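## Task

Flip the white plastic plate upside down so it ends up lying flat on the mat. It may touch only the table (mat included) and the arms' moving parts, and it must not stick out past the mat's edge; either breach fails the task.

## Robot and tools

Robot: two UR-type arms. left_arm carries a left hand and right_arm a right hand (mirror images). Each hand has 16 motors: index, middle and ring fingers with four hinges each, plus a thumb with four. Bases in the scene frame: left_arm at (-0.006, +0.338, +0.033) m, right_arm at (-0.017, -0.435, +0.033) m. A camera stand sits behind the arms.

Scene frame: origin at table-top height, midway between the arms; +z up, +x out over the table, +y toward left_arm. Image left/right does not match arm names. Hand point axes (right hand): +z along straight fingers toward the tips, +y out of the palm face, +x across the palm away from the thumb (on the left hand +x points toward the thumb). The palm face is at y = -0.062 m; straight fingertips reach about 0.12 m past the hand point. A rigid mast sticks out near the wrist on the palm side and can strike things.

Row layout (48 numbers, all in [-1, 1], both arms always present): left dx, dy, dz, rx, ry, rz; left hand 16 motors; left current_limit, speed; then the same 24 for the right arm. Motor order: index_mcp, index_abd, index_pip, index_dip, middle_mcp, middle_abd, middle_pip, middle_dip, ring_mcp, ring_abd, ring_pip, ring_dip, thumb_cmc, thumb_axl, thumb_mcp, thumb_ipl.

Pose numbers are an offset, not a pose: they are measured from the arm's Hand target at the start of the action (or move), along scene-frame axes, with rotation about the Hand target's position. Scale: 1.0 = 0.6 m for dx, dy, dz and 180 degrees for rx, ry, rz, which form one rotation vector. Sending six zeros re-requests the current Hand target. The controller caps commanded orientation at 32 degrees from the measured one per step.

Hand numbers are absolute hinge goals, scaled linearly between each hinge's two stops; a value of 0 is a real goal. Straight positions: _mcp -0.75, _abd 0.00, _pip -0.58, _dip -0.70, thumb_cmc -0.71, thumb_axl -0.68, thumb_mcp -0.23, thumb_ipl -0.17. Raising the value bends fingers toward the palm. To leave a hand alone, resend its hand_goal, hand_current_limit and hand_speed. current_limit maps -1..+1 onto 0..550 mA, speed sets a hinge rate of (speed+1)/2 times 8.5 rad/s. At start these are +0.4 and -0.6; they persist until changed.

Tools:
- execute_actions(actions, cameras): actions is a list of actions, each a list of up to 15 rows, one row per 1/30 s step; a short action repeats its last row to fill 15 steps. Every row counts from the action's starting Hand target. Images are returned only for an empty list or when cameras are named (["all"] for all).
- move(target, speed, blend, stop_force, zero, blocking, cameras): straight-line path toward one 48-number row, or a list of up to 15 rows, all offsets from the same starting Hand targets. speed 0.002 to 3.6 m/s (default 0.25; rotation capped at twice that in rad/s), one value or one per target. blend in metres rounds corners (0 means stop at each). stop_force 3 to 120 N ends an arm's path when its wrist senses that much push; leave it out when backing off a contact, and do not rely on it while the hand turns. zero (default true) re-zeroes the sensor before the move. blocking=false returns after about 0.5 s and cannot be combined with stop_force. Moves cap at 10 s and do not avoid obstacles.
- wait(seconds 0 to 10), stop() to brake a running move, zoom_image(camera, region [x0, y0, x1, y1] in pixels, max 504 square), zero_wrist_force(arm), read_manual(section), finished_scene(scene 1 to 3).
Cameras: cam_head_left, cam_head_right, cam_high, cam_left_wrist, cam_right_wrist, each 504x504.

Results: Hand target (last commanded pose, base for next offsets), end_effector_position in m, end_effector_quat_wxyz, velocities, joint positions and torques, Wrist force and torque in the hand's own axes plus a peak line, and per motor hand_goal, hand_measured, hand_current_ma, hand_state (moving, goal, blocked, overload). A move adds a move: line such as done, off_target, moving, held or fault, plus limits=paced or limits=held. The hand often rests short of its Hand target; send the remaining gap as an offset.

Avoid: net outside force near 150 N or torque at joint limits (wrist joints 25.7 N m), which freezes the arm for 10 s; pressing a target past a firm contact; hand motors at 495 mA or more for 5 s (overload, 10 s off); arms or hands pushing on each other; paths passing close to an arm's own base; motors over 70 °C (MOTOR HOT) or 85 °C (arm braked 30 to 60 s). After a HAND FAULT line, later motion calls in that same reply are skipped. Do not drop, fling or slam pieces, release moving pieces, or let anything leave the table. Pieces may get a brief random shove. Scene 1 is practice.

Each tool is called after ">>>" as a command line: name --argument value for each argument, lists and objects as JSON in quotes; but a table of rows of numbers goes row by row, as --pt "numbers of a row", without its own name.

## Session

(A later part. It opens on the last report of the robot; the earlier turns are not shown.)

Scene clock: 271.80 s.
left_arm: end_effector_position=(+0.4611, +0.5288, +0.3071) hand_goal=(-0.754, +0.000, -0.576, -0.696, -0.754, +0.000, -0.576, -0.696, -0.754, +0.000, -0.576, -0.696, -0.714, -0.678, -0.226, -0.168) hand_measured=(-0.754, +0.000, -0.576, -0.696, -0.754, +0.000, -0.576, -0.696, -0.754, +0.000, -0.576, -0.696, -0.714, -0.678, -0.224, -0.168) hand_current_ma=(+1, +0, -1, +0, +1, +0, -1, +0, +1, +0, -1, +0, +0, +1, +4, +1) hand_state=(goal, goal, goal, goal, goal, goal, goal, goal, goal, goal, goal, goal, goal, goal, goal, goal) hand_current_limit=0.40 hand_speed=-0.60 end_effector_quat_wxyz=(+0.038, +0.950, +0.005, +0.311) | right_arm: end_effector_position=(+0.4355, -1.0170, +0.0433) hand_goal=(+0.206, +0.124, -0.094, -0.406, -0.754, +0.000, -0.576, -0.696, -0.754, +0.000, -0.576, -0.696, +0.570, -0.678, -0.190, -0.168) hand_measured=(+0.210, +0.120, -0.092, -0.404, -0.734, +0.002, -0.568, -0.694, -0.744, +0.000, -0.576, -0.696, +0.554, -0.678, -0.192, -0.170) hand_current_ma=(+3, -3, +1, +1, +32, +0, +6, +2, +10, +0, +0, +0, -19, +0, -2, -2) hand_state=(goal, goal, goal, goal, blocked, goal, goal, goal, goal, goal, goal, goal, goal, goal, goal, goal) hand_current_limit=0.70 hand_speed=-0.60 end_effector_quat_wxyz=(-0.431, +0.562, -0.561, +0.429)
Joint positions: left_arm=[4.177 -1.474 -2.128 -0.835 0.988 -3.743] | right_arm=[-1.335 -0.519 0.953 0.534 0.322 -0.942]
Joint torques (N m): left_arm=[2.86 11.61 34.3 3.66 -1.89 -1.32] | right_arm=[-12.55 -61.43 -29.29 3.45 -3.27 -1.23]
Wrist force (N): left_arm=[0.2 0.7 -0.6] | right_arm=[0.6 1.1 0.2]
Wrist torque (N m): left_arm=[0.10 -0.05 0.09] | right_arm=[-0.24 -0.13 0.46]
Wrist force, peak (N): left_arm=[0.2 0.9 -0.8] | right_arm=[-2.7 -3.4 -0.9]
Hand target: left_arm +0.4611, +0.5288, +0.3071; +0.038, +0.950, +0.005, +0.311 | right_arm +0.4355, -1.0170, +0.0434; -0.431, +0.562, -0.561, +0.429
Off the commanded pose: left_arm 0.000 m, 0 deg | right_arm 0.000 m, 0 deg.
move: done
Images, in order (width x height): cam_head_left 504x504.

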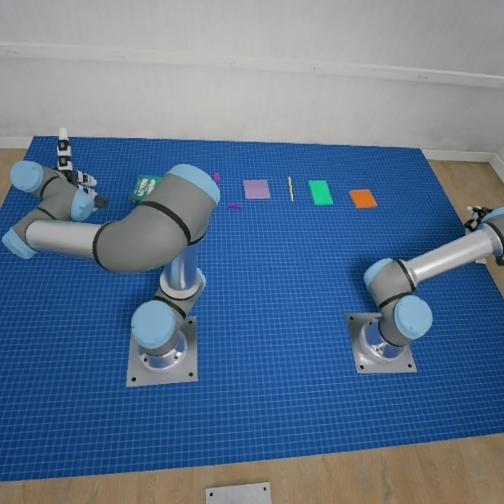

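>>> move --pt "0 0 0 0 0 0 -0.754 0 -0.576 -0.696 -0.754 0 -0.576 -0.696 -0.754 0 -0.576 -0.696 -0.714 -0.678 -0.226 -0.168 0.4 -0.6 0 0.03 0.005 0 0 0 0.2055 0.125 -0.0949 -0.4058 -0.754 0 -0.576 -0.696 -0.754 0 -0.576 -0.696 0.571 -0.678 -0.19 -0.168 0.7 -0.6" --pt "0 0 0 0 0 0 -0.754 0 -0.576 -0.696 -0.754 0 -0.576 -0.696 -0.754 0 -0.576 -0.696 -0.714 -0.678 -0.226 -0.168 0.4 -0.6 0 0.04 0.2 0 0 0 0.2055 0.125 -0.0949 -0.4058 -0.754 0 -0.576 -0.696 -0.754 0 -0.576 -0.696 0.571 -0.678 -0.19 -0.168 0.7 -0.6" --pt "0 0 0 0 0 0 -0.754 0 -0.576 -0.696 -0.754 0 -0.576 -0.696 -0.754 0 -0.576 -0.696 -0.714 -0.678 -0.226 -0.168 0.4 -0.6 0.12 0.95 0.24 0 0 0 0.2055 0.125 -0.0949 -0.4058 -0.754 0 -0.576 -0.696 -0.754 0 -0.576 -0.696 0.571 -0.678 -0.19 -0.168 0.7 -0.6" --speed '[0.1,0.3,0.45]' --blend '[0.005,0.03,0]' --cameras '[]'

>>> move --target '[0,0,0,0,0,0,-0.754,0,-0.576,-0.696,-0.754,0,-0.576,-0.696,-0.754,0,-0.576,-0.696,-0.714,-0.678,-0.226,-0.168,0.4,-0.6, 0.06,0.55,0,0,0,0,0.2055,0.125,-0.0949,-0.4058,-0.754,0,-0.576,-0.696,-0.754,0,-0.576,-0.696,0.571,-0.678,-0.19,-0.168,0.7,-0.6]' --speed 0.45 --cameras '["cam_head_left","cam_head_right"]'

>>> zoom_image --camera "cam_head_left" --region '[424, 215, 494, 285]'

>>> zoom_image --camera "cam_head_right" --region '[444, 215, 504, 275]'

Scene clock: 285.93 s.
left_arm: end_effector_position=(+0.4611, +0.5288, +0.3071) hand_goal=(-0.754, +0.000, -0.576, -0.696, -0.754, +0.000, -0.576, -0.696, -0.754, +0.000, -0.576, -0.696, -0.714, -0.678, -0.226, -0.168) hand_measured=(-0.754, +0.000, -0.576, -0.696, -0.754, +0.000, -0.576, -0.696, -0.754, +0.000, -0.576, -0.696, -0.714, -0.678, -0.224, -0.168) hand_current_ma=(+1, +0, -1, +0, +1, +0, -1, +0, +1, +0, -1, +0, +0, +1, +4, +1) hand_state=(goal, goal, goal, goal, goal, goal, goal, goal, goal, goal, goal, goal, goal, goal, goal, goal) hand_current_limit=0.40 hand_speed=-0.60 end_effector_quat_wxyz=(+0.038, +0.950, +0.005, +0.311) | right_arm: end_effector_position=(+0.5074, -0.4470, +0.1873) hand_goal=(+0.206, +0.124, -0.094, -0.406, -0.754, +0.000, -0.576, -0.696, -0.754, +0.000, -0.576, -0.696, +0.570, -0.678, -0.190, -0.168) hand_measured=(+0.210, +0.120, -0.092, -0.404, -0.734, +0.002, -0.568, -0.694, -0.744, +0.000, -0.576, -0.696, +0.568, -0.678, -0.192, -0.170) hand_current_ma=(+2, -2, +1, +1, +31, +0, +6, +2, +10, +0, +0, +0, +0, +0, -1, -1) hand_state=(goal, goal, goal, goal, blocked, goal, goal, goal, goal, goal, goal, goal, goal, goal, goal, goal) hand_current_limit=0.70 hand_speed=-0.60 end_effector_quat_wxyz=(-0.431, +0.562, -0.561, +0.429)
Joint positions: left_arm=[4.177 -1.474 -2.128 -0.835 0.988 -3.743] | right_arm=[-0.485 -1.598 2.121 -0.219 1.057 -0.152]
Joint torques (N m): left_arm=[2.14 11.82 33.9 3.66 -1.79 -1.18] | right_arm=[12.07 -5.02 -28.6 -2.75 2 1.78]
Wrist force (N): left_arm=[0.1 0.7 -0.7] | right_arm=[1.3 1.1 0.2]
Wrist torque (N m): left_arm=[0.11 -0.04 0.09] | right_arm=[-0.26 -0.15 0.41]
Wrist force, peak (N): left_arm=[0.2 1.0 -0.8] | right_arm=[2.9 0.3 -0.6]
Hand target: left_arm +0.4611, +0.5288, +0.3071; +0.038, +0.950, +0.005, +0.311 | right_arm +0.5075, -0.4470, +0.1874; -0.431, +0.562, -0.561, +0.429
Off the commanded pose: left_arm 0.000 m, 0 deg | right_arm 0.000 m, 0 deg.
move: done
No camera images: "cameras" was empty.

Scene clock: 287.70 s.
left_arm: end_effector_position=(+0.4611, +0.5288, +0.3071) hand_goal=(-0.754, +0.000, -0.576, -0.696, -0.754, +0.000, -0.576, -0.696, -0.754, +0.000, -0.576, -0.696, -0.714, -0.678, -0.226, -0.168) hand_measured=(-0.754, +0.000, -0.576, -0.696, -0.754, +0.000, -0.576, -0.696, -0.754, +0.000, -0.576, -0.696, -0.714, -0.678, -0.224, -0.168) hand_current_ma=(+1, +0, -1, +0, +1, +0, -1, +0, +1, +0, -1, +0, +0, +1, +4, +1) hand_state=(goal, goal, goal, goal, goal, goal, goal, goal, goal, goal, goal, goal, goal, goal, goal, goal) hand_current_limit=0.40 hand_speed=-0.60 end_effector_quat_wxyz=(+0.038, +0.950, +0.005, +0.311) | right_arm: end_effector_position=(+0.5434, -0.1171, +0.1874) hand_goal=(+0.206, +0.124, -0.094, -0.406, -0.754, +0.000, -0.576, -0.696, -0.754, +0.000, -0.576, -0.696, +0.570, -0.678, -0.190, -0.168) hand_measured=(+0.210, +0.120, -0.092, -0.404, -0.734, +0.002, -0.568, -0.694, -0.744, +0.000, -0.576, -0.696, +0.570, -0.678, -0.192, -0.170) hand_current_ma=(+2, -2, +1, +1, +31, +0, +6, +2, +10, +0, +0, +0, +0, +0, -1, -1) hand_state=(goal, goal, goal, goal, blocked, goal, goal, goal, goal, goal, goal, goal, goal, goal, goal, goal) hand_current_limit=0.70 hand_speed=-0.60 end_effector_quat_wxyz=(-0.431, +0.562, -0.560, +0.429)
Joint positions: left_arm=[4.177 -1.474 -2.128 -0.835 0.988 -3.743] | right_arm=[0.439 -1.275 1.743 -0.185 1.946 0.107]
Joint torques (N m): left_arm=[2.22 12.13 34.45 3.6 -1.75 -1.2] | right_arm=[11.1 -20.8 -31.06 0.95 2.7 2.05]
Wrist force (N): left_arm=[0.2 0.4 -0.8] | right_arm=[0.4 1.5 0.3]
Wrist torque (N m): left_arm=[0.09 -0.06 0.10] | right_arm=[-0.26 -0.04 0.22]
Wrist force, peak (N): left_arm=[0.3 0.9 -0.6] | right_arm=[2.9 1.1 0.5]
Hand target: left_arm +0.4611, +0.5288, +0.3071; +0.038, +0.950, +0.005, +0.311 | right_arm +0.5435, -0.1170, +0.1874; -0.431, +0.562, -0.561, +0.429
Off the commanded pose: left_arm 0.000 m, 0 deg | right_arm 0.000 m, 0 deg.
move: done
Images, in order (width x height): cam_head_left 504x504, cam_head_right 504x504.

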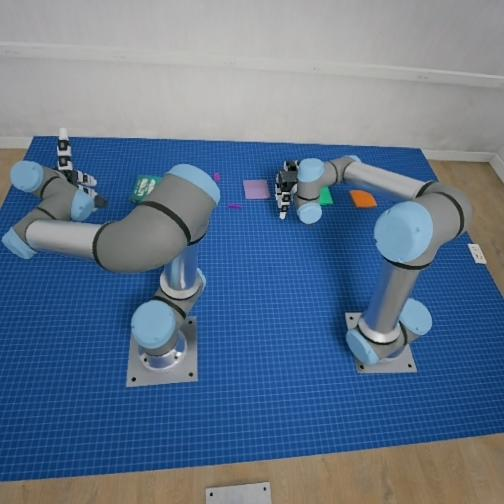

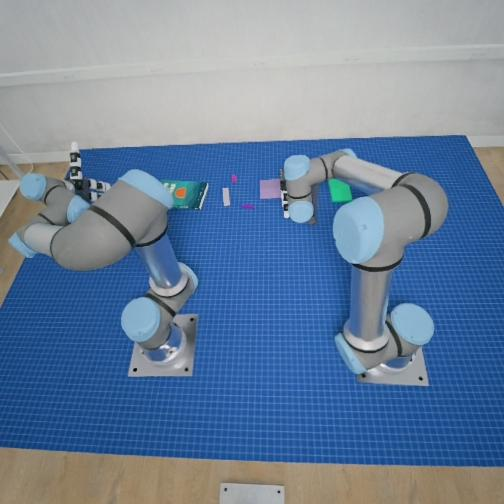

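Scaled by 7.200 from the camera's 504x504 image, which has a finer 720x720 frame.

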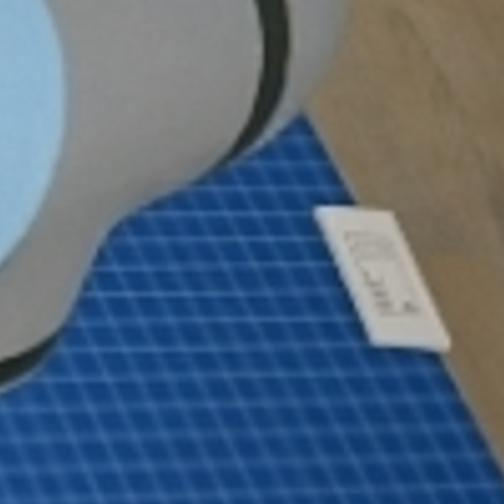

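Scaled by 8.400 from the camera's 504x504 image, which has a finer 720x720 frame.

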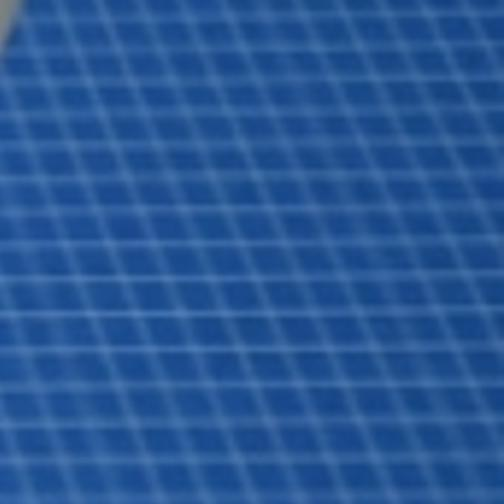

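>>> move --target '[0,0,0,0,0,0,-0.754,0,-0.576,-0.696,-0.754,0,-0.576,-0.696,-0.754,0,-0.576,-0.696,-0.714,-0.678,-0.226,-0.168,0.4,-0.6, -0.1667,-0.95,0,0,0,0,0.2055,0.125,-0.0949,-0.4058,-0.754,0,-0.576,-0.696,-0.754,0,-0.576,-0.696,0.571,-0.678,-0.19,-0.168,0.7,-0.6]' --speed 0.45 --cameras '[]'

>>> move --pt "0 0 0 0 0 0 -0.754 0 -0.576 -0.696 -0.754 0 -0.576 -0.696 -0.754 0 -0.576 -0.696 -0.714 -0.678 -0.226 -0.168 0.4 -0.6 -0.0235 -0.475 -0.1457 0 0 0.0222 0.2055 0.125 -0.0949 -0.4058 -0.754 0 -0.576 -0.696 -0.754 0 -0.576 -0.696 0.571 -0.678 -0.19 -0.168 0.7 -0.6" --pt "0 0 0 0 0 0 -0.754 0 -0.576 -0.696 -0.754 0 -0.576 -0.696 -0.754 0 -0.576 -0.696 -0.714 -0.678 -0.226 -0.168 0.4 -0.6 -0.0235 -0.475 -0.24 0 0 0.0222 0.2055 0.125 -0.0949 -0.4058 -0.754 0 -0.576 -0.696 -0.754 0 -0.576 -0.696 0.571 -0.678 -0.19 -0.168 0.7 -0.6" --speed '[0.35,0.08]' --cameras '[]'

>>> move --target '[0,0,0,0,0,0,-0.754,0,-0.576,-0.696,-0.754,0,-0.576,-0.696,-0.754,0,-0.576,-0.696,-0.714,-0.678,-0.226,-0.168,0.4,-0.6, 0,-0.0745,0,0,0,0,0.2055,0.125,-0.0949,-0.4058,-0.754,0,-0.576,-0.696,-0.754,0,-0.576,-0.696,0.571,-0.678,-0.19,-0.168,0.7,-0.6]' --speed 0.025 --stop_force 8 --cameras '["cam_head_left"]'

>>> zoom_image --camera "cam_head_left" --region '[454, 235, 504, 285]'

Scene clock: 307.53 s.
left_arm: end_effector_position=(+0.4611, +0.5288, +0.3071) hand_goal=(-0.754, +0.000, -0.576, -0.696, -0.754, +0.000, -0.576, -0.696, -0.754, +0.000, -0.576, -0.696, -0.714, -0.678, -0.226, -0.168) hand_measured=(-0.754, +0.000, -0.576, -0.696, -0.754, +0.000, -0.576, -0.696, -0.754, +0.000, -0.576, -0.696, -0.714, -0.678, -0.224, -0.168) hand_current_ma=(+1, +0, -1, +0, +1, +0, -1, +0, +1, +0, -1, +0, +0, +1, +4, +1) hand_state=(goal, goal, goal, goal, goal, goal, goal, goal, goal, goal, goal, goal, goal, goal, goal, goal) hand_current_limit=0.40 hand_speed=-0.60 end_effector_quat_wxyz=(+0.038, +0.950, +0.005, +0.311) | right_arm: end_effector_position=(+0.4435, -0.6869, +0.1874) hand_goal=(+0.206, +0.124, -0.094, -0.406, -0.754, +0.000, -0.576, -0.696, -0.754, +0.000, -0.576, -0.696, +0.570, -0.678, -0.190, -0.168) hand_measured=(+0.210, +0.120, -0.092, -0.404, -0.734, +0.002, -0.568, -0.694, -0.744, +0.000, -0.576, -0.696, +0.570, -0.678, -0.192, -0.170) hand_current_ma=(+2, -2, +1, +1, +31, +0, +6, +2, +10, +0, +0, +0, +0, +0, -1, -1) hand_state=(goal, goal, goal, goal, blocked, goal, goal, goal, goal, goal, goal, goal, goal, goal, goal, goal) hand_current_limit=0.70 hand_speed=-0.60 end_effector_quat_wxyz=(-0.431, +0.562, -0.561, +0.429)
Joint positions: left_arm=[4.177 -1.474 -2.128 -0.835 0.988 -3.743] | right_arm=[-1.127 -1.389 1.932 0.068 0.471 -0.557]
Joint torques (N m): left_arm=[1.46 11.9 33.99 3.5 -1.92 -1.05] | right_arm=[-13.57 -11.8 -29.2 2.7 -3.5 -1.98]
Wrist force (N): left_arm=[0.3 0.7 -0.7] | right_arm=[1.0 1.5 -0.4]
Wrist torque (N m): left_arm=[0.11 -0.06 0.10] | right_arm=[-0.18 -0.05 0.45]
Wrist force, peak (N): left_arm=[0.1 0.8 -1.0] | right_arm=[2.6 1.6 -0.2]
Hand target: left_arm +0.4611, +0.5288, +0.3071; +0.038, +0.950, +0.005, +0.311 | right_arm +0.4435, -0.6870, +0.1874; -0.431, +0.562, -0.561, +0.429
Off the commanded pose: left_arm 0.000 m, 0 deg | right_arm 0.000 m, 0 deg.
move: done
No camera images: "cameras" was empty.

Scene clock: 310.57 s.
left_arm: end_effector_position=(+0.4611, +0.5288, +0.3071) hand_goal=(-0.754, +0.000, -0.576, -0.696, -0.754, +0.000, -0.576, -0.696, -0.754, +0.000, -0.576, -0.696, -0.714, -0.678, -0.226, -0.168) hand_measured=(-0.754, +0.000, -0.576, -0.696, -0.754, +0.000, -0.576, -0.696, -0.754, +0.000, -0.576, -0.696, -0.714, -0.678, -0.224, -0.168) hand_current_ma=(+1, +0, -1, +0, +1, +0, -1, +0, +1, +0, -1, +0, +0, +1, +4, +1) hand_state=(goal, goal, goal, goal, goal, goal, goal, goal, goal, goal, goal, goal, goal, goal, goal, goal) hand_current_limit=0.40 hand_speed=-0.60 end_effector_quat_wxyz=(+0.038, +0.950, +0.005, +0.311) | right_arm: end_effector_position=(+0.4293, -0.9720, +0.0436) hand_goal=(+0.206, +0.124, -0.094, -0.406, -0.754, +0.000, -0.576, -0.696, -0.754, +0.000, -0.576, -0.696, +0.570, -0.678, -0.190, -0.168) hand_measured=(+0.210, +0.120, -0.092, -0.404, -0.734, +0.002, -0.568, -0.694, -0.744, +0.000, -0.576, -0.696, +0.570, -0.678, -0.192, -0.170) hand_current_ma=(+2, -2, +1, +1, +31, +0, +6, +2, +10, +0, +0, +0, +0, +0, -1, -1) hand_state=(goal, goal, goal, goal, blocked, goal, goal, goal, goal, goal, goal, goal, goal, goal, goal, goal) hand_current_limit=0.70 hand_speed=-0.60 end_effector_quat_wxyz=(-0.446, +0.581, -0.541, +0.414)
Joint positions: left_arm=[4.177 -1.474 -2.128 -0.835 0.988 -3.743] | right_arm=[-1.331 -0.554 1.068 0.637 0.289 -1.135]
Joint torques (N m): left_arm=[1.35 12.13 34.53 3.55 -1.87 -1.06] | right_arm=[12 -38.93 -4.9 -0.2 -1.92 1.96]
Wrist force (N): left_arm=[0.2 0.5 -0.6] | right_arm=[1.3 0.9 -0.1]
Wrist torque (N m): left_arm=[0.09 -0.05 0.10] | right_arm=[-0.29 -0.15 0.35]
Wrist force, peak (N): left_arm=[0.1 0.7 -0.9] | right_arm=[2.2 2.0 0.1]
Hand target: left_arm +0.4611, +0.5288, +0.3071; +0.038, +0.950, +0.005, +0.311 | right_arm +0.4294, -0.9720, +0.0434; -0.446, +0.581, -0.541, +0.414
Off the commanded pose: left_arm 0.000 m, 0 deg | right_arm 0.000 m, 0 deg.
move: done
No camera images: "cameras" was empty.

Scene clock: 313.47 s.
left_arm: end_effector_position=(+0.4611, +0.5288, +0.3071) hand_goal=(-0.754, +0.000, -0.576, -0.696, -0.754, +0.000, -0.576, -0.696, -0.754, +0.000, -0.576, -0.696, -0.714, -0.678, -0.226, -0.168) hand_measured=(-0.754, +0.000, -0.576, -0.696, -0.754, +0.000, -0.576, -0.696, -0.754, +0.000, -0.576, -0.696, -0.714, -0.678, -0.224, -0.168) hand_current_ma=(+1, +0, -1, +0, +1, +0, -1, +0, +1, +0, -1, +0, +0, +1, +4, +1) hand_state=(goal, goal, goal, goal, goal, goal, goal, goal, goal, goal, goal, goal, goal, goal, goal, goal) hand_current_limit=0.40 hand_speed=-0.60 end_effector_quat_wxyz=(+0.038, +0.950, +0.005, +0.311) | right_arm: end_effector_position=(+0.4294, -1.0167, +0.0434) hand_goal=(+0.206, +0.124, -0.094, -0.406, -0.754, +0.000, -0.576, -0.696, -0.754, +0.000, -0.576, -0.696, +0.570, -0.678, -0.190, -0.168) hand_measured=(+0.210, +0.120, -0.092, -0.404, -0.734, +0.002, -0.568, -0.694, -0.744, +0.000, -0.576, -0.696, +0.558, -0.678, -0.192, -0.170) hand_current_ma=(+2, -2, +1, +1, +31, +0, +6, +2, +10, +0, +0, +0, -12, +0, -1, -1) hand_state=(goal, goal, goal, goal, blocked, goal, goal, goal, goal, goal, goal, goal, goal, goal, goal, goal) hand_current_limit=0.70 hand_speed=-0.60 end_effector_quat_wxyz=(-0.446, +0.581, -0.541, +0.414)
Joint positions: left_arm=[4.177 -1.474 -2.128 -0.835 0.988 -3.743] | right_arm=[-1.345 -0.435 0.835 0.793 0.284 -1.177]
Joint torques (N m): left_arm=[1.08 12.43 33.83 3.53 -1.9 -0.88] | right_arm=[-13.7 -42.56 -29.18 3.95 -4.1 -2.21]
Wrist force (N): left_arm=[0.0 0.6 -0.7] | right_arm=[0.6 0.8 -0.3]
Wrist torque (N m): left_arm=[0.09 -0.03 0.08] | right_arm=[-0.24 -0.05 0.53]
Wrist force, peak (N): left_arm=[0.1 0.8 -1.1] | right_arm=[1.6 1.7 0.7]
Hand target: left_arm +0.4611, +0.5288, +0.3071; +0.038, +0.950, +0.005, +0.311 | right_arm +0.4294, -1.0167, +0.0434; -0.446, +0.581, -0.541, +0.414
Off the commanded pose: left_arm 0.000 m, 0 deg | right_arm 0.000 m, 0 deg.
move: done
Images, in order (width x height): cam_head_left 504x504.

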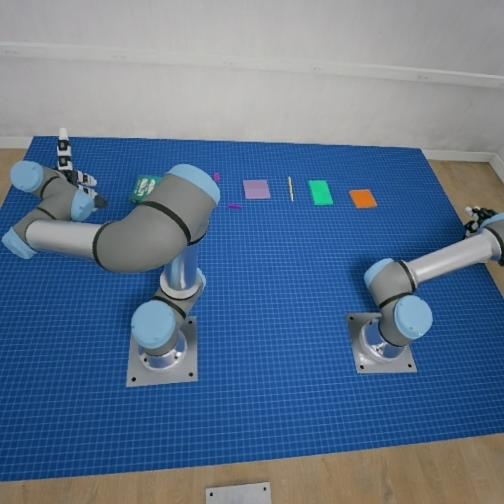

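Scaled by 10.080 from the camera's 504x504 image, which has a finer 720x720 frame.

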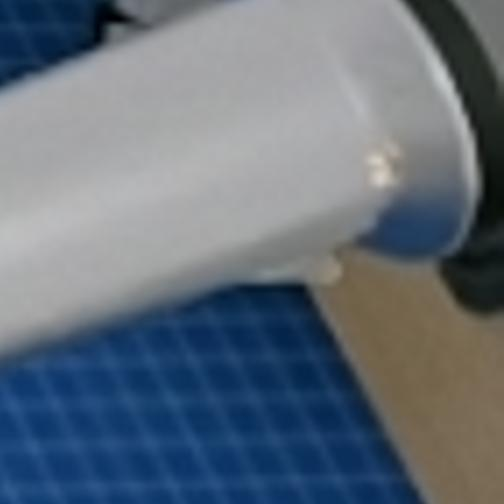

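>>> move --pt "0 0 0 0 0 0 -0.754 0 -0.576 -0.696 -0.754 0 -0.576 -0.696 -0.754 0 -0.576 -0.696 -0.714 -0.678 -0.226 -0.168 0.4 -0.6 0 0.03 0.005 0 0 0 0.2055 0.125 -0.0949 -0.4058 -0.754 0 -0.576 -0.696 -0.754 0 -0.576 -0.696 0.571 -0.678 -0.19 -0.168 0.7 -0.6" --pt "0 0 0 0 0 0 -0.754 0 -0.576 -0.696 -0.754 0 -0.576 -0.696 -0.754 0 -0.576 -0.696 -0.714 -0.678 -0.226 -0.168 0.4 -0.6 0 0.1 0.3 0 0 0.05 0.2055 0.125 -0.0949 -0.4058 -0.754 0 -0.576 -0.696 -0.754 0 -0.576 -0.696 0.571 -0.678 -0.19 -0.168 0.7 -0.6" --pt "0 0 0 0 0 0 -0.754 0 -0.576 -0.696 -0.754 0 -0.576 -0.696 -0.754 0 -0.576 -0.696 -0.714 -0.678 -0.226 -0.168 0.4 -0.6 -0.049 0.7778 0.4277 0 0 0.533 0.288 0.11 -0.0949 -0.6957 -0.754 0 -0.576 -0.696 -0.754 0 -0.576 -0.696 0.571 -0.678 -0.507 0.351 0.7 -0.6" --speed '[0.08,0.3,0.4]' --blend '[0.005,0.04,0]' --cameras '["cam_head_left","cam_head_right"]'

>>> zoom_image --camera "cam_head_left" --region '[434, 215, 504, 285]'

Scene clock: 328.00 s.
left_arm: end_effector_position=(+0.4611, +0.5288, +0.3071) hand_goal=(-0.754, +0.000, -0.576, -0.696, -0.754, +0.000, -0.576, -0.696, -0.754, +0.000, -0.576, -0.696, -0.714, -0.678, -0.226, -0.168) hand_measured=(-0.754, +0.000, -0.576, -0.696, -0.754, +0.000, -0.576, -0.696, -0.754, +0.000, -0.576, -0.696, -0.714, -0.678, -0.224, -0.168) hand_current_ma=(+1, +0, -1, +0, +1, +0, -1, +0, +1, +0, -1, +0, +0, +1, +4, +1) hand_state=(goal, goal, goal, goal, goal, goal, goal, goal, goal, goal, goal, goal, goal, goal, goal, goal) hand_current_limit=0.40 hand_speed=-0.60 end_effector_quat_wxyz=(+0.038, +0.950, +0.005, +0.311) | right_arm: end_effector_position=(+0.4000, -0.5500, +0.3000) hand_goal=(+0.288, +0.110, -0.094, -0.696, -0.754, +0.000, -0.576, -0.696, -0.754, +0.000, -0.576, -0.696, +0.570, -0.678, -0.508, +0.350) hand_measured=(+0.284, +0.112, -0.092, -0.694, -0.734, +0.002, -0.570, -0.694, -0.744, +0.000, -0.576, -0.696, +0.568, -0.678, -0.502, +0.348) hand_current_ma=(-2, +1, +1, +1, +31, +0, +6, +2, +10, +0, +0, +0, -1, +0, +8, -2) hand_state=(goal, goal, goal, goal, blocked, goal, goal, goal, goal, goal, goal, goal, goal, goal, goal, goal) hand_current_limit=0.70 hand_speed=-0.60 end_effector_quat_wxyz=(-0.606, +0.791, +0.070, -0.054)
Joint positions: left_arm=[4.177 -1.474 -2.128 -0.835 0.988 -3.743] | right_arm=[-0.768 -0.966 1.496 2.3 1.013 -2.971]
Joint torques (N m): left_arm=[0.46 12.61 34.91 3.63 -1.76 -0.91] | right_arm=[12.31 -48.1 -4.48 4.17 1.89 -2]
Wrist force (N): left_arm=[0.2 0.8 -0.9] | right_arm=[1.3 1.6 0.3]
Wrist torque (N m): left_arm=[0.13 -0.05 0.09] | right_arm=[-0.24 -0.17 0.50]
Wrist force, peak (N): left_arm=[0.5 1.0 -0.7] | right_arm=[1.4 3.4 0.3]
Hand target: left_arm +0.4611, +0.5288, +0.3071; +0.038, +0.950, +0.005, +0.311 | right_arm +0.4000, -0.5500, +0.3000; -0.606, +0.791, +0.070, -0.054
Off the commanded pose: left_arm 0.000 m, 0 deg | right_arm 0.000 m, 0 deg.
move: done
Images, in order (width x height): cam_head_left 504x504, cam_head_right 504x504.

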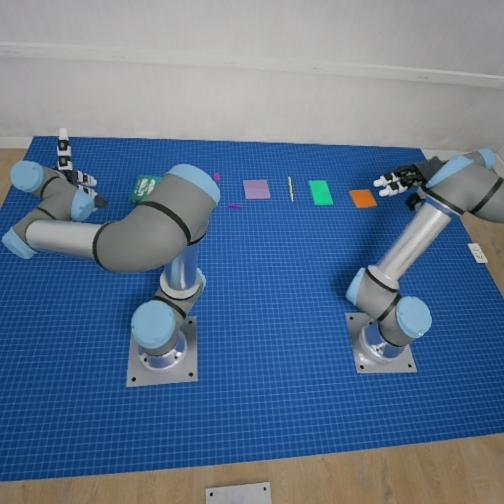

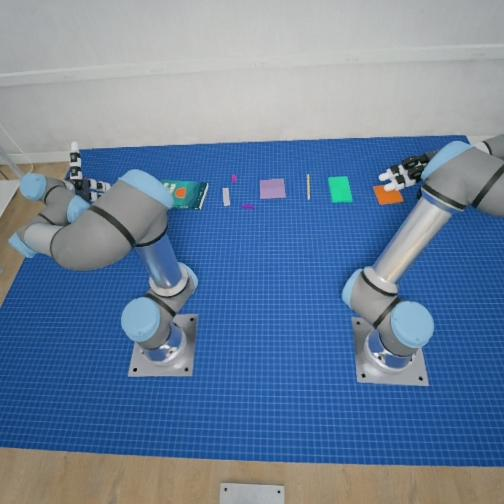

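Scaled by 7.200 from the camera's 504x504 image, which has a finer 720x720 frame.

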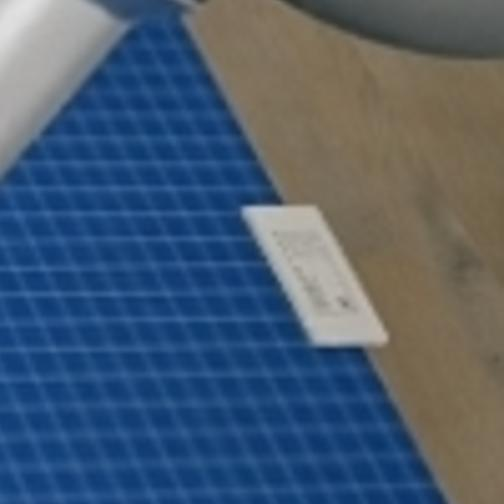

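>>> move --pt "0 0 0 0 0 0 -0.754 0 -0.576 -0.696 -0.754 0 -0.576 -0.696 -0.754 0 -0.576 -0.696 -0.714 -0.678 -0.226 -0.168 0.4 -0.6 0.1892 0.024 0.0362 0.0338 -0.0358 -0.1534 0.288 0.11 -0.0949 -0.6957 -0.754 0 -0.576 -0.696 -0.754 0 -0.576 -0.696 0.571 -0.678 -0.507 0.351 0.7 -0.6" --pt "0 0 0 0 0 0 -0.754 0 -0.576 -0.696 -0.754 0 -0.576 -0.696 -0.754 0 -0.576 -0.696 -0.714 -0.678 -0.226 -0.168 0.4 -0.6 0.3615 -0.046 0.0905 0.0677 -0.0715 -0.3067 0.288 0.11 -0.0949 -0.6957 -0.754 0 -0.576 -0.696 -0.754 0 -0.576 -0.696 0.571 -0.678 -0.507 0.351 0.7 -0.6" --pt "0 0 0 0 0 0 -0.754 0 -0.576 -0.696 -0.754 0 -0.576 -0.696 -0.754 0 -0.576 -0.696 -0.714 -0.678 -0.226 -0.168 0.4 -0.6 0.4743 -0.1925 0.1497 0.1015 -0.1073 -0.4601 0.288 0.11 -0.0949 -0.6957 -0.754 0 -0.576 -0.696 -0.754 0 -0.576 -0.696 0.571 -0.678 -0.507 0.351 0.7 -0.6" --pt "0 0 0 0 0 0 -0.754 0 -0.576 -0.696 -0.754 0 -0.576 -0.696 -0.754 0 -0.576 -0.696 -0.714 -0.678 -0.226 -0.168 0.4 -0.6 0.499 -0.3787 0.1985 0.1353 -0.1431 -0.6135 0.288 0.11 -0.0949 -0.6957 -0.754 0 -0.576 -0.696 -0.754 0 -0.576 -0.696 0.571 -0.678 -0.507 0.351 0.7 -0.6" --speed 0.35 --blend '[0.02,0.02,0.02,0]' --cameras '["cam_head_left"]'

Scene clock: 362.43 s.
left_arm: end_effector_position=(+0.4611, +0.5288, +0.3071) hand_goal=(-0.754, +0.000, -0.576, -0.696, -0.754, +0.000, -0.576, -0.696, -0.754, +0.000, -0.576, -0.696, -0.714, -0.678, -0.226, -0.168) hand_measured=(-0.754, +0.000, -0.576, -0.696, -0.754, +0.000, -0.576, -0.696, -0.754, +0.000, -0.576, -0.696, -0.714, -0.678, -0.224, -0.168) hand_current_ma=(+1, +0, -1, +0, +1, +0, -1, +0, +1, +0, -1, +0, +0, +1, +4, +1) hand_state=(goal, goal, goal, goal, goal, goal, goal, goal, goal, goal, goal, goal, goal, goal, goal, goal) hand_current_limit=0.40 hand_speed=-0.60 end_effector_quat_wxyz=(+0.038, +0.950, +0.005, +0.311) | right_arm: end_effector_position=(+0.6993, -0.7771, +0.4191) hand_goal=(+0.288, +0.110, -0.094, -0.696, -0.754, +0.000, -0.576, -0.696, -0.754, +0.000, -0.576, -0.696, +0.570, -0.678, -0.508, +0.350) hand_measured=(+0.290, +0.112, -0.092, -0.694, -0.734, +0.002, -0.570, -0.694, -0.744, +0.000, -0.576, -0.696, +0.568, -0.678, -0.506, +0.348) hand_current_ma=(+1, +1, +1, +1, +31, +0, +6, +2, +10, +0, +0, +0, -1, +0, +2, -2) hand_state=(goal, goal, goal, goal, blocked, goal, goal, goal, goal, goal, goal, goal, goal, goal, goal, goal) hand_current_limit=0.70 hand_speed=-0.60 end_effector_quat_wxyz=(+0.492, -0.378, +0.478, -0.622)
Joint positions: left_arm=[4.177 -1.474 -2.128 -0.835 0.988 -3.743] | right_arm=[-0.77 -0.967 1.497 2.302 -1.009 -2.973]
Joint torques (N m): left_arm=[0.12 12.15 34.65 3.51 -1.65 -0.94] | right_arm=[12.03 -31.49 -31.28 1.25 -2.56 -2.11]
Wrist force (N): left_arm=[0.1 0.6 -0.5] | right_arm=[1.1 1.9 0.6]
Wrist torque (N m): left_arm=[0.08 -0.03 0.08] | right_arm=[-0.18 -0.07 0.47]
Wrist force, peak (N): left_arm=[0.2 0.8 -0.9] | right_arm=[2.0 1.7 0.4]
Hand target: left_arm +0.4611, +0.5288, +0.3071; +0.038, +0.950, +0.005, +0.311 | right_arm +0.6994, -0.7772, +0.4191; +0.492, -0.378, +0.478, -0.622
Off the commanded pose: left_arm 0.000 m, 0 deg | right_arm 0.000 m, 0 deg.
move: done
Images, in order (width x height): cam_head_left 504x504.

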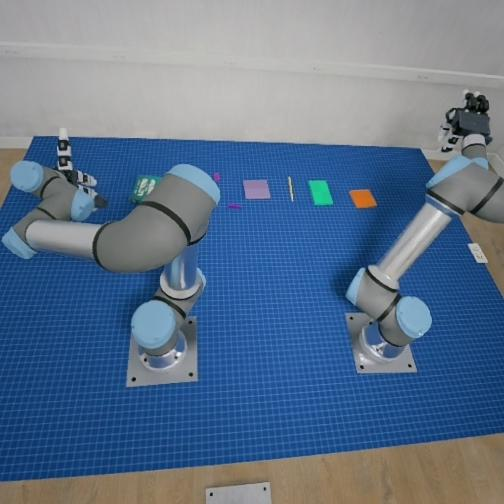

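>>> move --target '[0,0,0,0,0,0,-0.754,0,-0.576,-0.696,-0.754,0,-0.576,-0.696,-0.754,0,-0.576,-0.696,-0.714,-0.678,-0.226,-0.168,0.4,-0.6, -0.499,-0.288,-0.1985,0.4834,0.3824,-0.2936,0.288,0.11,-0.0949,-0.6957,-0.754,0,-0.576,-0.696,-0.754,0,-0.576,-0.696,0.571,-0.678,-0.507,0.351,0.7,-0.6]' --speed 0.35 --cameras '["cam_head_left","cam_head_right"]'

Scene clock: 382.53 s.
left_arm: end_effector_position=(+0.4611, +0.5288, +0.3071) hand_goal=(-0.754, +0.000, -0.576, -0.696, -0.754, +0.000, -0.576, -0.696, -0.754, +0.000, -0.576, -0.696, -0.714, -0.678, -0.226, -0.168) hand_measured=(-0.754, +0.000, -0.576, -0.696, -0.754, +0.000, -0.576, -0.696, -0.754, +0.000, -0.576, -0.696, -0.714, -0.678, -0.224, -0.168) hand_current_ma=(+1, +0, -1, +0, +1, +0, -1, +0, +1, +0, -1, +0, +0, +1, +4, +1) hand_state=(goal, goal, goal, goal, goal, goal, goal, goal, goal, goal, goal, goal, goal, goal, goal, goal) hand_current_limit=0.40 hand_speed=-0.60 end_effector_quat_wxyz=(+0.038, +0.950, +0.005, +0.311) | right_arm: end_effector_position=(+0.4000, -0.9500, +0.3000) hand_goal=(+0.288, +0.110, -0.094, -0.696, -0.754, +0.000, -0.576, -0.696, -0.754, +0.000, -0.576, -0.696, +0.570, -0.678, -0.508, +0.350) hand_measured=(+0.280, +0.112, -0.094, -0.694, -0.750, +0.002, -0.572, -0.694, -0.748, +0.000, -0.576, -0.696, +0.570, -0.678, -0.506, +0.348) hand_current_ma=(-7, +1, +0, +1, +4, +0, +2, +1, +4, +0, +0, +0, +0, +0, +2, -1) hand_state=(goal, goal, goal, goal, goal, goal, goal, goal, goal, goal, goal, goal, goal, goal, goal, goal) hand_current_limit=0.70 hand_speed=-0.60 end_effector_quat_wxyz=(+0.001, +0.000, +1.000, +0.000)
Joint positions: left_arm=[4.177 -1.474 -2.128 -0.835 0.988 -3.743] | right_arm=[-1.132 -1.041 1.125 4.628 -1.57 -2.748]
Joint torques (N m): left_arm=[-1.01 13.01 33.71 3.44 -1.7 -0.75] | right_arm=[-13.88 -31.7 -37.02 -0.21 -2.39 2.03]
Wrist force (N): left_arm=[0.3 0.6 -0.6] | right_arm=[-0.3 0.3 0.4]
Wrist torque (N m): left_arm=[0.09 -0.05 0.10] | right_arm=[-0.19 -0.09 0.11]
Wrist force, peak (N): left_arm=[0.4 0.8 -0.9] | right_arm=[1.3 2.1 0.4]
Hand target: left_arm +0.4611, +0.5288, +0.3071; +0.038, +0.950, +0.005, +0.311 | right_arm +0.4000, -0.9500, +0.3000; +0.001, +0.000, +1.000, +0.000
Off the commanded pose: left_arm 0.000 m, 0 deg | right_arm 0.000 m, 0 deg.
move: done
Images, in order (width x height): cam_head_left 504x504, cam_head_right 504x504.

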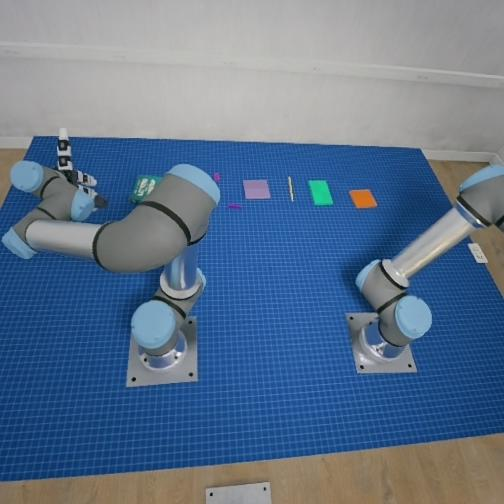

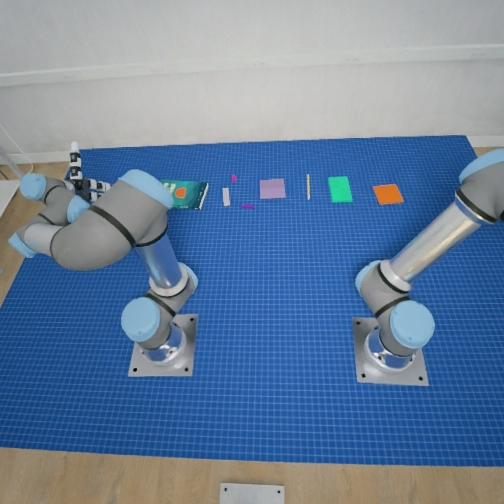

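>>> move --pt "0 0 0 0 0 0 -0.754 0 -0.576 -0.696 -0.754 0 -0.576 -0.696 -0.754 0 -0.576 -0.696 -0.714 -0.678 -0.226 -0.168 0.4 -0.6 -0.08 -0.3583 -0.1667 0 0 0 0.288 0.11 -0.0949 -0.6957 -0.754 0 -0.576 -0.696 -0.754 0 -0.576 -0.696 0.571 -0.678 -0.507 0.351 0.7 -0.6" --pt "0 0 0 0 0 0 -0.754 0 -0.576 -0.696 -0.754 0 -0.576 -0.696 -0.754 0 -0.576 -0.696 -0.714 -0.678 -0.226 -0.168 0.4 -0.6 -0.08 -0.3583 -0.5928 0 0 0 0.288 0.11 -0.0949 -0.6957 -0.754 0 -0.576 -0.696 -0.754 0 -0.576 -0.696 0.571 -0.678 -0.507 0.351 0.7 -0.6" --speed '[0.3,0.12]' --blend '[0.02,0]' --stop_force 10 --cameras '["cam_head_left","cam_head_right","cam_right_wrist"]'

>>> zoom_image --camera "cam_head_left" --region '[424, 195, 504, 275]'

Scene clock: 393.40 s.
left_arm: end_effector_position=(+0.4611, +0.5288, +0.3071) hand_goal=(-0.754, +0.000, -0.576, -0.696, -0.754, +0.000, -0.576, -0.696, -0.754, +0.000, -0.576, -0.696, -0.714, -0.678, -0.226, -0.168) hand_measured=(-0.754, +0.000, -0.576, -0.696, -0.754, +0.000, -0.576, -0.696, -0.754, +0.000, -0.576, -0.696, -0.714, -0.678, -0.224, -0.168) hand_current_ma=(+1, +0, -1, +0, +1, +0, -1, +0, +1, +0, -1, +0, +0, +1, +4, +1) hand_state=(goal, goal, goal, goal, goal, goal, goal, goal, goal, goal, goal, goal, goal, goal, goal, goal) hand_current_limit=0.40 hand_speed=-0.60 end_effector_quat_wxyz=(+0.038, +0.950, +0.005, +0.311) | right_arm: end_effector_position=(+0.3519, -1.1650, -0.0557) hand_goal=(+0.288, +0.110, -0.094, -0.696, -0.754, +0.000, -0.576, -0.696, -0.754, +0.000, -0.576, -0.696, +0.570, -0.678, -0.508, +0.350) hand_measured=(+0.280, +0.112, -0.094, -0.694, -0.750, +0.002, -0.574, -0.694, -0.750, +0.000, -0.576, -0.696, +0.570, -0.678, -0.506, +0.348) hand_current_ma=(-8, +1, +0, +1, +2, +0, +2, +1, +3, +0, +0, +0, +0, +0, +2, -1) hand_state=(goal, goal, goal, goal, goal, goal, goal, goal, goal, goal, goal, goal, goal, goal, goal, goal) hand_current_limit=0.70 hand_speed=-0.60 end_effector_quat_wxyz=(+0.001, +0.000, +1.000, +0.000)
Joint positions: left_arm=[4.177 -1.474 -2.128 -0.835 0.988 -3.743] | right_arm=[-1.276 -0.278 0.638 4.352 -1.57 -2.891]
Joint torques (N m): left_arm=[-1.54 11.85 33.9 3.36 -1.74 -0.59] | right_arm=[10.57 -49 -34.55 -4.17 2.18 1.89]
Wrist force (N): left_arm=[0.2 0.4 -0.8] | right_arm=[0.0 -0.1 0.4]
Wrist torque (N m): left_arm=[0.09 -0.05 0.10] | right_arm=[-0.22 -0.14 0.25]
Wrist force, peak (N): left_arm=[0.5 1.0 -0.7] | right_arm=[-0.5 1.8 0.0]
Hand target: left_arm +0.4611, +0.5288, +0.3071; +0.038, +0.950, +0.005, +0.311 | right_arm +0.3520, -1.1650, -0.0557; +0.001, +0.000, +1.000, +0.000
Off the commanded pose: left_arm 0.000 m, 0 deg | right_arm 0.000 m, 0 deg.
move: done
Images, in order (width x height): cam_head_left 504x504, cam_head_right 504x504, cam_right_wrist 504x504.

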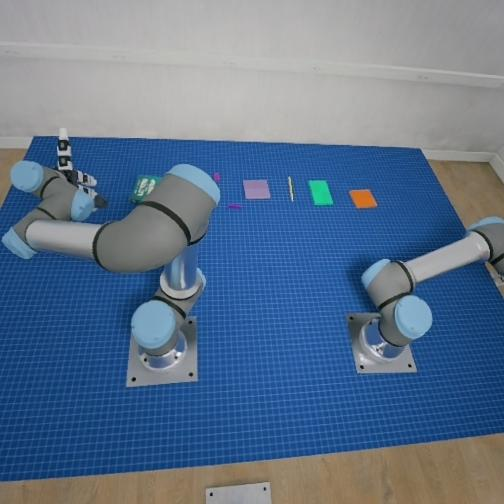

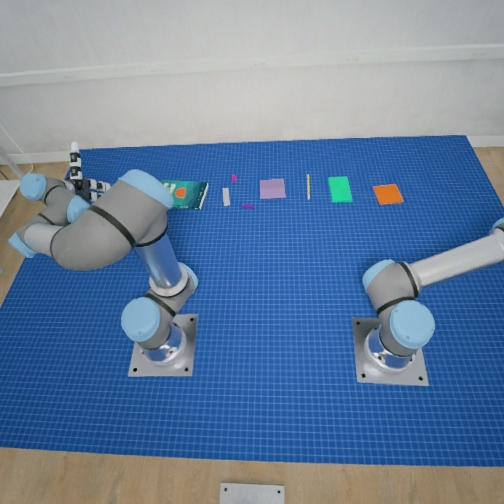

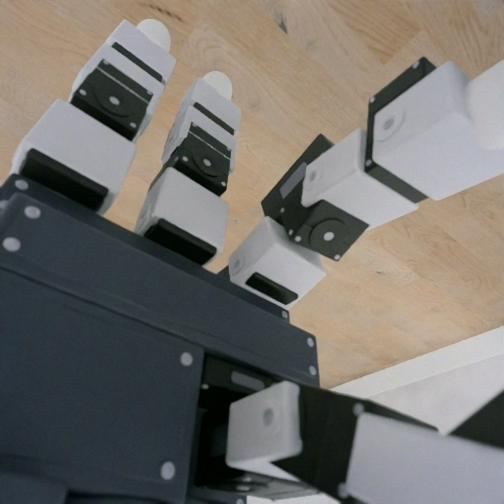

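Scaled by 6.300 from the camera's 504x504 image, which has a finer 720x720 frame.

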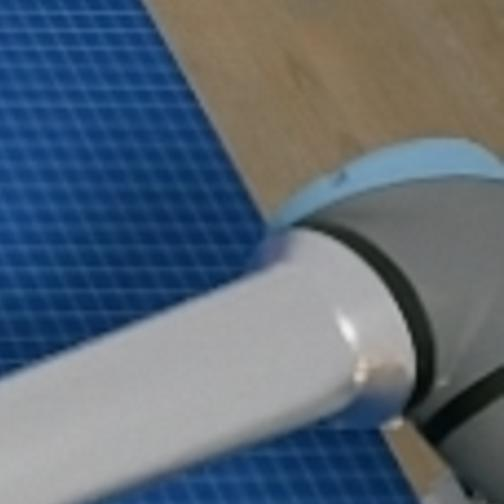

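>>> move --target '[0,0,0,0,0,0,-0.754,0,-0.576,-0.696,-0.754,0,-0.576,-0.696,-0.754,0,-0.576,-0.696,-0.714,-0.678,-0.226,-0.168,0.4,-0.6, 0,0.11,0,0,0,0,0.288,0.11,-0.0949,-0.6957,-0.754,0,-0.576,-0.696,-0.754,0,-0.576,-0.696,0.571,-0.678,-0.507,0.351,0.7,-0.6]' --speed 0.025 --stop_force 3 --cameras '["cam_head_left","cam_right_wrist"]'

>>> zoom_image --camera "cam_head_left" --region '[454, 225, 504, 275]'

Scene clock: 402.67 s.
left_arm: end_effector_position=(+0.4611, +0.5288, +0.3071) hand_goal=(-0.754, +0.000, -0.576, -0.696, -0.754, +0.000, -0.576, -0.696, -0.754, +0.000, -0.576, -0.696, -0.714, -0.678, -0.226, -0.168) hand_measured=(-0.754, +0.000, -0.576, -0.696, -0.754, +0.000, -0.576, -0.696, -0.754, +0.000, -0.576, -0.696, -0.714, -0.678, -0.224, -0.168) hand_current_ma=(+1, +0, -1, +0, +1, +0, -1, +0, +1, +0, -1, +0, +0, +1, +4, +1) hand_state=(goal, goal, goal, goal, goal, goal, goal, goal, goal, goal, goal, goal, goal, goal, goal, goal) hand_current_limit=0.40 hand_speed=-0.60 end_effector_quat_wxyz=(+0.038, +0.950, +0.005, +0.311) | right_arm: end_effector_position=(+0.3520, -1.1050, -0.0557) hand_goal=(+0.288, +0.110, -0.094, -0.696, -0.754, +0.000, -0.576, -0.696, -0.754, +0.000, -0.576, -0.696, +0.570, -0.678, -0.508, +0.350) hand_measured=(+0.274, +0.114, -0.088, -0.690, -0.750, +0.002, -0.574, -0.694, -0.750, +0.000, -0.576, -0.696, +0.570, -0.678, -0.506, +0.348) hand_current_ma=(-18, +2, +5, +5, +2, +0, +2, +1, +3, +0, +0, +0, +0, +0, +2, -1) hand_state=(goal, goal, goal, goal, goal, goal, goal, goal, goal, goal, goal, goal, goal, goal, goal, goal) hand_current_limit=0.70 hand_speed=-0.60 end_effector_quat_wxyz=(+0.001, +0.000, +1.000, +0.000)
Joint positions: left_arm=[4.177 -1.474 -2.128 -0.835 0.988 -3.743] | right_arm=[-1.257 -0.44 0.983 4.169 -1.57 -2.873]
Joint torques (N m): left_arm=[-1.46 12.49 34.37 3.44 -1.81 -0.45] | right_arm=[-14.04 -45.58 -31.94 -0.24 -0.45 -2.04]
Wrist force (N): left_arm=[0.3 0.6 -0.5] | right_arm=[-0.2 -0.9 0.2]
Wrist torque (N m): left_arm=[0.09 -0.05 0.10] | right_arm=[-0.29 -0.09 0.10]
Wrist force, peak (N): left_arm=[0.2 0.9 -0.9] | right_arm=[-0.6 -10.8 1.4]
Hand target: left_arm +0.4611, +0.5288, +0.3071; +0.038, +0.950, +0.005, +0.311 | right_arm +0.3520, -1.1050, -0.0557; +0.001, +0.000, +1.000, +0.000 (not the last commanded pose)
Off the commanded pose: left_arm 0.000 m, 0 deg | right_arm 0.006 m, 0 deg.
move: contact (right_arm)
Images, in order (width x height): cam_head_left 504x504, cam_right_wrist 504x504.

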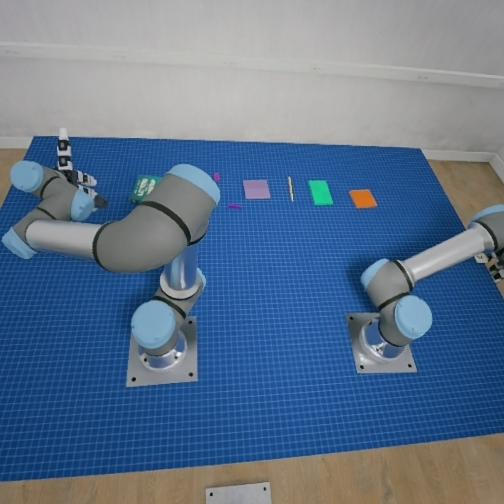

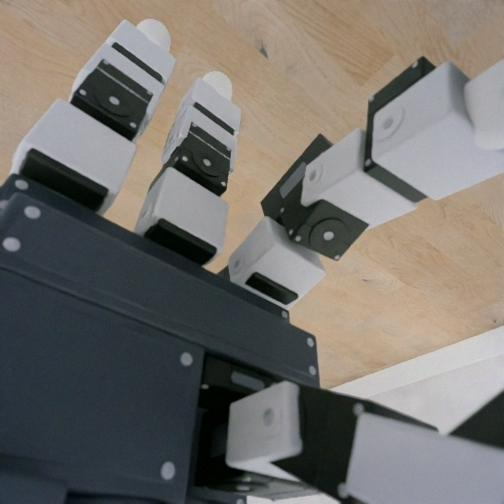

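Scaled by 10.080 from the camera's 504x504 image, which has a finer 720x720 frame.

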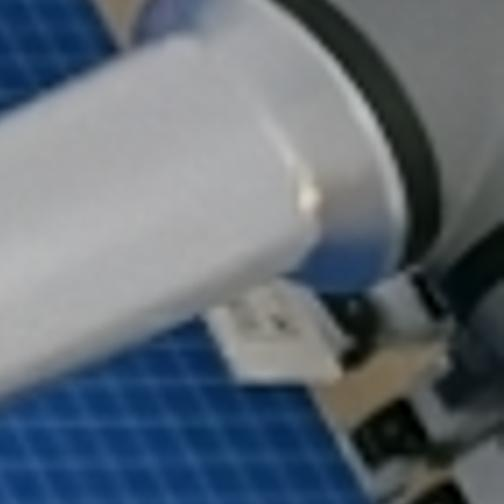

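>>> move --target '[0,0,0,0,0,0,-0.754,0,-0.576,-0.696,-0.754,0,-0.576,-0.696,-0.754,0,-0.576,-0.696,-0.714,-0.678,-0.226,-0.168,0.4,-0.6, 0,-0.005,0,0,0,0,0.288,0.11,-0.0949,-0.6957,-0.754,0,-0.576,-0.696,-0.754,0,-0.576,-0.696,0.571,-0.678,-0.507,0.351,0.7,-0.6]' --speed 0.03 --cameras '[]'

>>> move --target '[0,0,0,0,0,0,-0.754,0,-0.576,-0.696,-0.754,0,-0.576,-0.696,-0.754,0,-0.576,-0.696,-0.714,-0.678,-0.226,-0.168,0.4,-0.6, 0,0,0,0,0,0,0.385,0.11,-0.0949,-0.6957,-0.754,0,-0.576,-0.696,-0.754,0,-0.576,-0.696,0.571,-0.678,-0.36,0.351,0.7,-0.93]' --speed 0.03 --cameras '["cam_head_left"]'

>>> zoom_image --camera "cam_head_left" --region '[454, 225, 504, 275]'

Scene clock: 412.10 s.
left_arm: end_effector_position=(+0.4611, +0.5288, +0.3071) hand_goal=(-0.754, +0.000, -0.576, -0.696, -0.754, +0.000, -0.576, -0.696, -0.754, +0.000, -0.576, -0.696, -0.714, -0.678, -0.226, -0.168) hand_measured=(-0.754, +0.000, -0.576, -0.696, -0.754, +0.000, -0.576, -0.696, -0.754, +0.000, -0.576, -0.696, -0.714, -0.678, -0.224, -0.168) hand_current_ma=(+1, +0, -1, +0, +1, +0, -1, +0, +1, +0, -1, +0, +0, +1, +4, +1) hand_state=(goal, goal, goal, goal, goal, goal, goal, goal, goal, goal, goal, goal, goal, goal, goal, goal) hand_current_limit=0.40 hand_speed=-0.60 end_effector_quat_wxyz=(+0.038, +0.950, +0.005, +0.311) | right_arm: end_effector_position=(+0.3520, -1.1080, -0.0557) hand_goal=(+0.288, +0.110, -0.094, -0.696, -0.754, +0.000, -0.576, -0.696, -0.754, +0.000, -0.576, -0.696, +0.570, -0.678, -0.508, +0.350) hand_measured=(+0.274, +0.114, -0.094, -0.694, -0.750, +0.002, -0.574, -0.694, -0.750, +0.000, -0.576, -0.696, +0.570, -0.678, -0.506, +0.348) hand_current_ma=(-18, +2, +0, +1, +2, +0, +2, +1, +3, +0, +0, +0, +0, +0, +2, -1) hand_state=(goal, goal, goal, goal, goal, goal, goal, goal, goal, goal, goal, goal, goal, goal, goal, goal) hand_current_limit=0.70 hand_speed=-0.60 end_effector_quat_wxyz=(+0.001, +0.000, +1.000, +0.000)
Joint positions: left_arm=[4.177 -1.474 -2.128 -0.835 0.988 -3.743] | right_arm=[-1.258 -0.433 0.969 4.177 -1.57 -2.874]
Joint torques (N m): left_arm=[-1.77 12.98 33.92 3.34 -1.79 -0.56] | right_arm=[-13.63 -45.16 -32.56 0.03 -0.42 -2.05]
Wrist force (N): left_arm=[0.2 0.6 -1.0] | right_arm=[-0.1 -0.2 0.3]
Wrist torque (N m): left_arm=[0.13 -0.06 0.10] | right_arm=[-0.25 -0.11 0.19]
Wrist force, peak (N): left_arm=[0.4 0.7 -0.9] | right_arm=[-0.3 -1.0 0.4]
Hand target: left_arm +0.4611, +0.5288, +0.3071; +0.038, +0.950, +0.005, +0.311 | right_arm +0.3520, -1.1080, -0.0557; +0.001, +0.000, +1.000, +0.000
Off the commanded pose: left_arm 0.000 m, 0 deg | right_arm 0.000 m, 0 deg.
move: done
No camera images: "cameras" was empty.

Scene clock: 413.10 s.
left_arm: end_effector_position=(+0.4611, +0.5288, +0.3071) hand_goal=(-0.754, +0.000, -0.576, -0.696, -0.754, +0.000, -0.576, -0.696, -0.754, +0.000, -0.576, -0.696, -0.714, -0.678, -0.226, -0.168) hand_measured=(-0.754, +0.000, -0.576, -0.696, -0.754, +0.000, -0.576, -0.696, -0.754, +0.000, -0.576, -0.696, -0.714, -0.678, -0.224, -0.168) hand_current_ma=(+1, +0, -1, +0, +1, +0, -1, +0, +1, +0, -1, +0, +0, +1, +4, +1) hand_state=(goal, goal, goal, goal, goal, goal, goal, goal, goal, goal, goal, goal, goal, goal, goal, goal) hand_current_limit=0.40 hand_speed=-0.60 end_effector_quat_wxyz=(+0.038, +0.950, +0.005, +0.311) | right_arm: end_effector_position=(+0.3520, -1.1080, -0.0557) hand_goal=(+0.384, +0.110, -0.094, -0.696, -0.754, +0.000, -0.576, -0.696, -0.754, +0.000, -0.576, -0.696, +0.570, -0.678, -0.360, +0.350) hand_measured=(+0.360, +0.114, -0.094, -0.694, -0.750, +0.002, -0.574, -0.694, -0.750, +0.000, -0.576, -0.696, +0.570, -0.678, -0.360, +0.348) hand_current_ma=(-40, +2, +0, +1, +2, +0, +2, +1, +3, +0, +0, +0, +0, +0, +0, -1) hand_state=(blocked, goal, goal, goal, goal, goal, goal, goal, goal, goal, goal, goal, goal, goal, goal, goal) hand_current_limit=0.70 hand_speed=-0.93 end_effector_quat_wxyz=(+0.001, +0.000, +1.000, +0.000)
Joint positions: left_arm=[4.177 -1.474 -2.128 -0.835 0.988 -3.743] | right_arm=[-1.258 -0.433 0.969 4.177 -1.57 -2.874]
Joint torques (N m): left_arm=[-2.04 11.93 33.53 3.21 -1.87 -0.4] | right_arm=[-14.06 -45.81 -32.29 -0.4 -0.46 -2.03]
Wrist force (N): left_arm=[0.3 0.5 -0.7] | right_arm=[-0.3 -0.2 0.4]
Wrist torque (N m): left_arm=[0.09 -0.06 0.10] | right_arm=[-0.27 -0.08 0.17]
Wrist force, peak (N): left_arm=[0.5 0.9 -0.6] | right_arm=[-0.2 -0.4 0.6]
Hand target: left_arm +0.4611, +0.5288, +0.3071; +0.038, +0.950, +0.005, +0.311 | right_arm +0.3520, -1.1080, -0.0557; +0.001, +0.000, +1.000, +0.000
Off the commanded pose: left_arm 0.000 m, 0 deg | right_arm 0.000 m, 0 deg.
move: done
Images, in order (width x height): cam_head_left 504x504.

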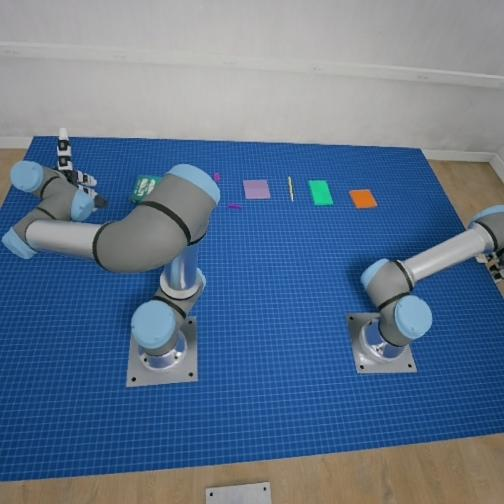

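Scaled by 10.080 from the camera's 504x504 image, which has a finer 720x720 frame.

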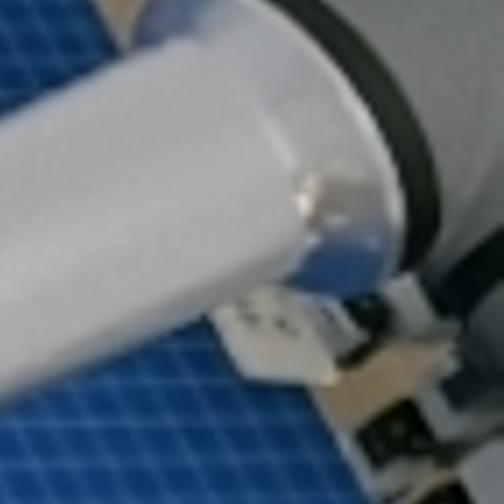

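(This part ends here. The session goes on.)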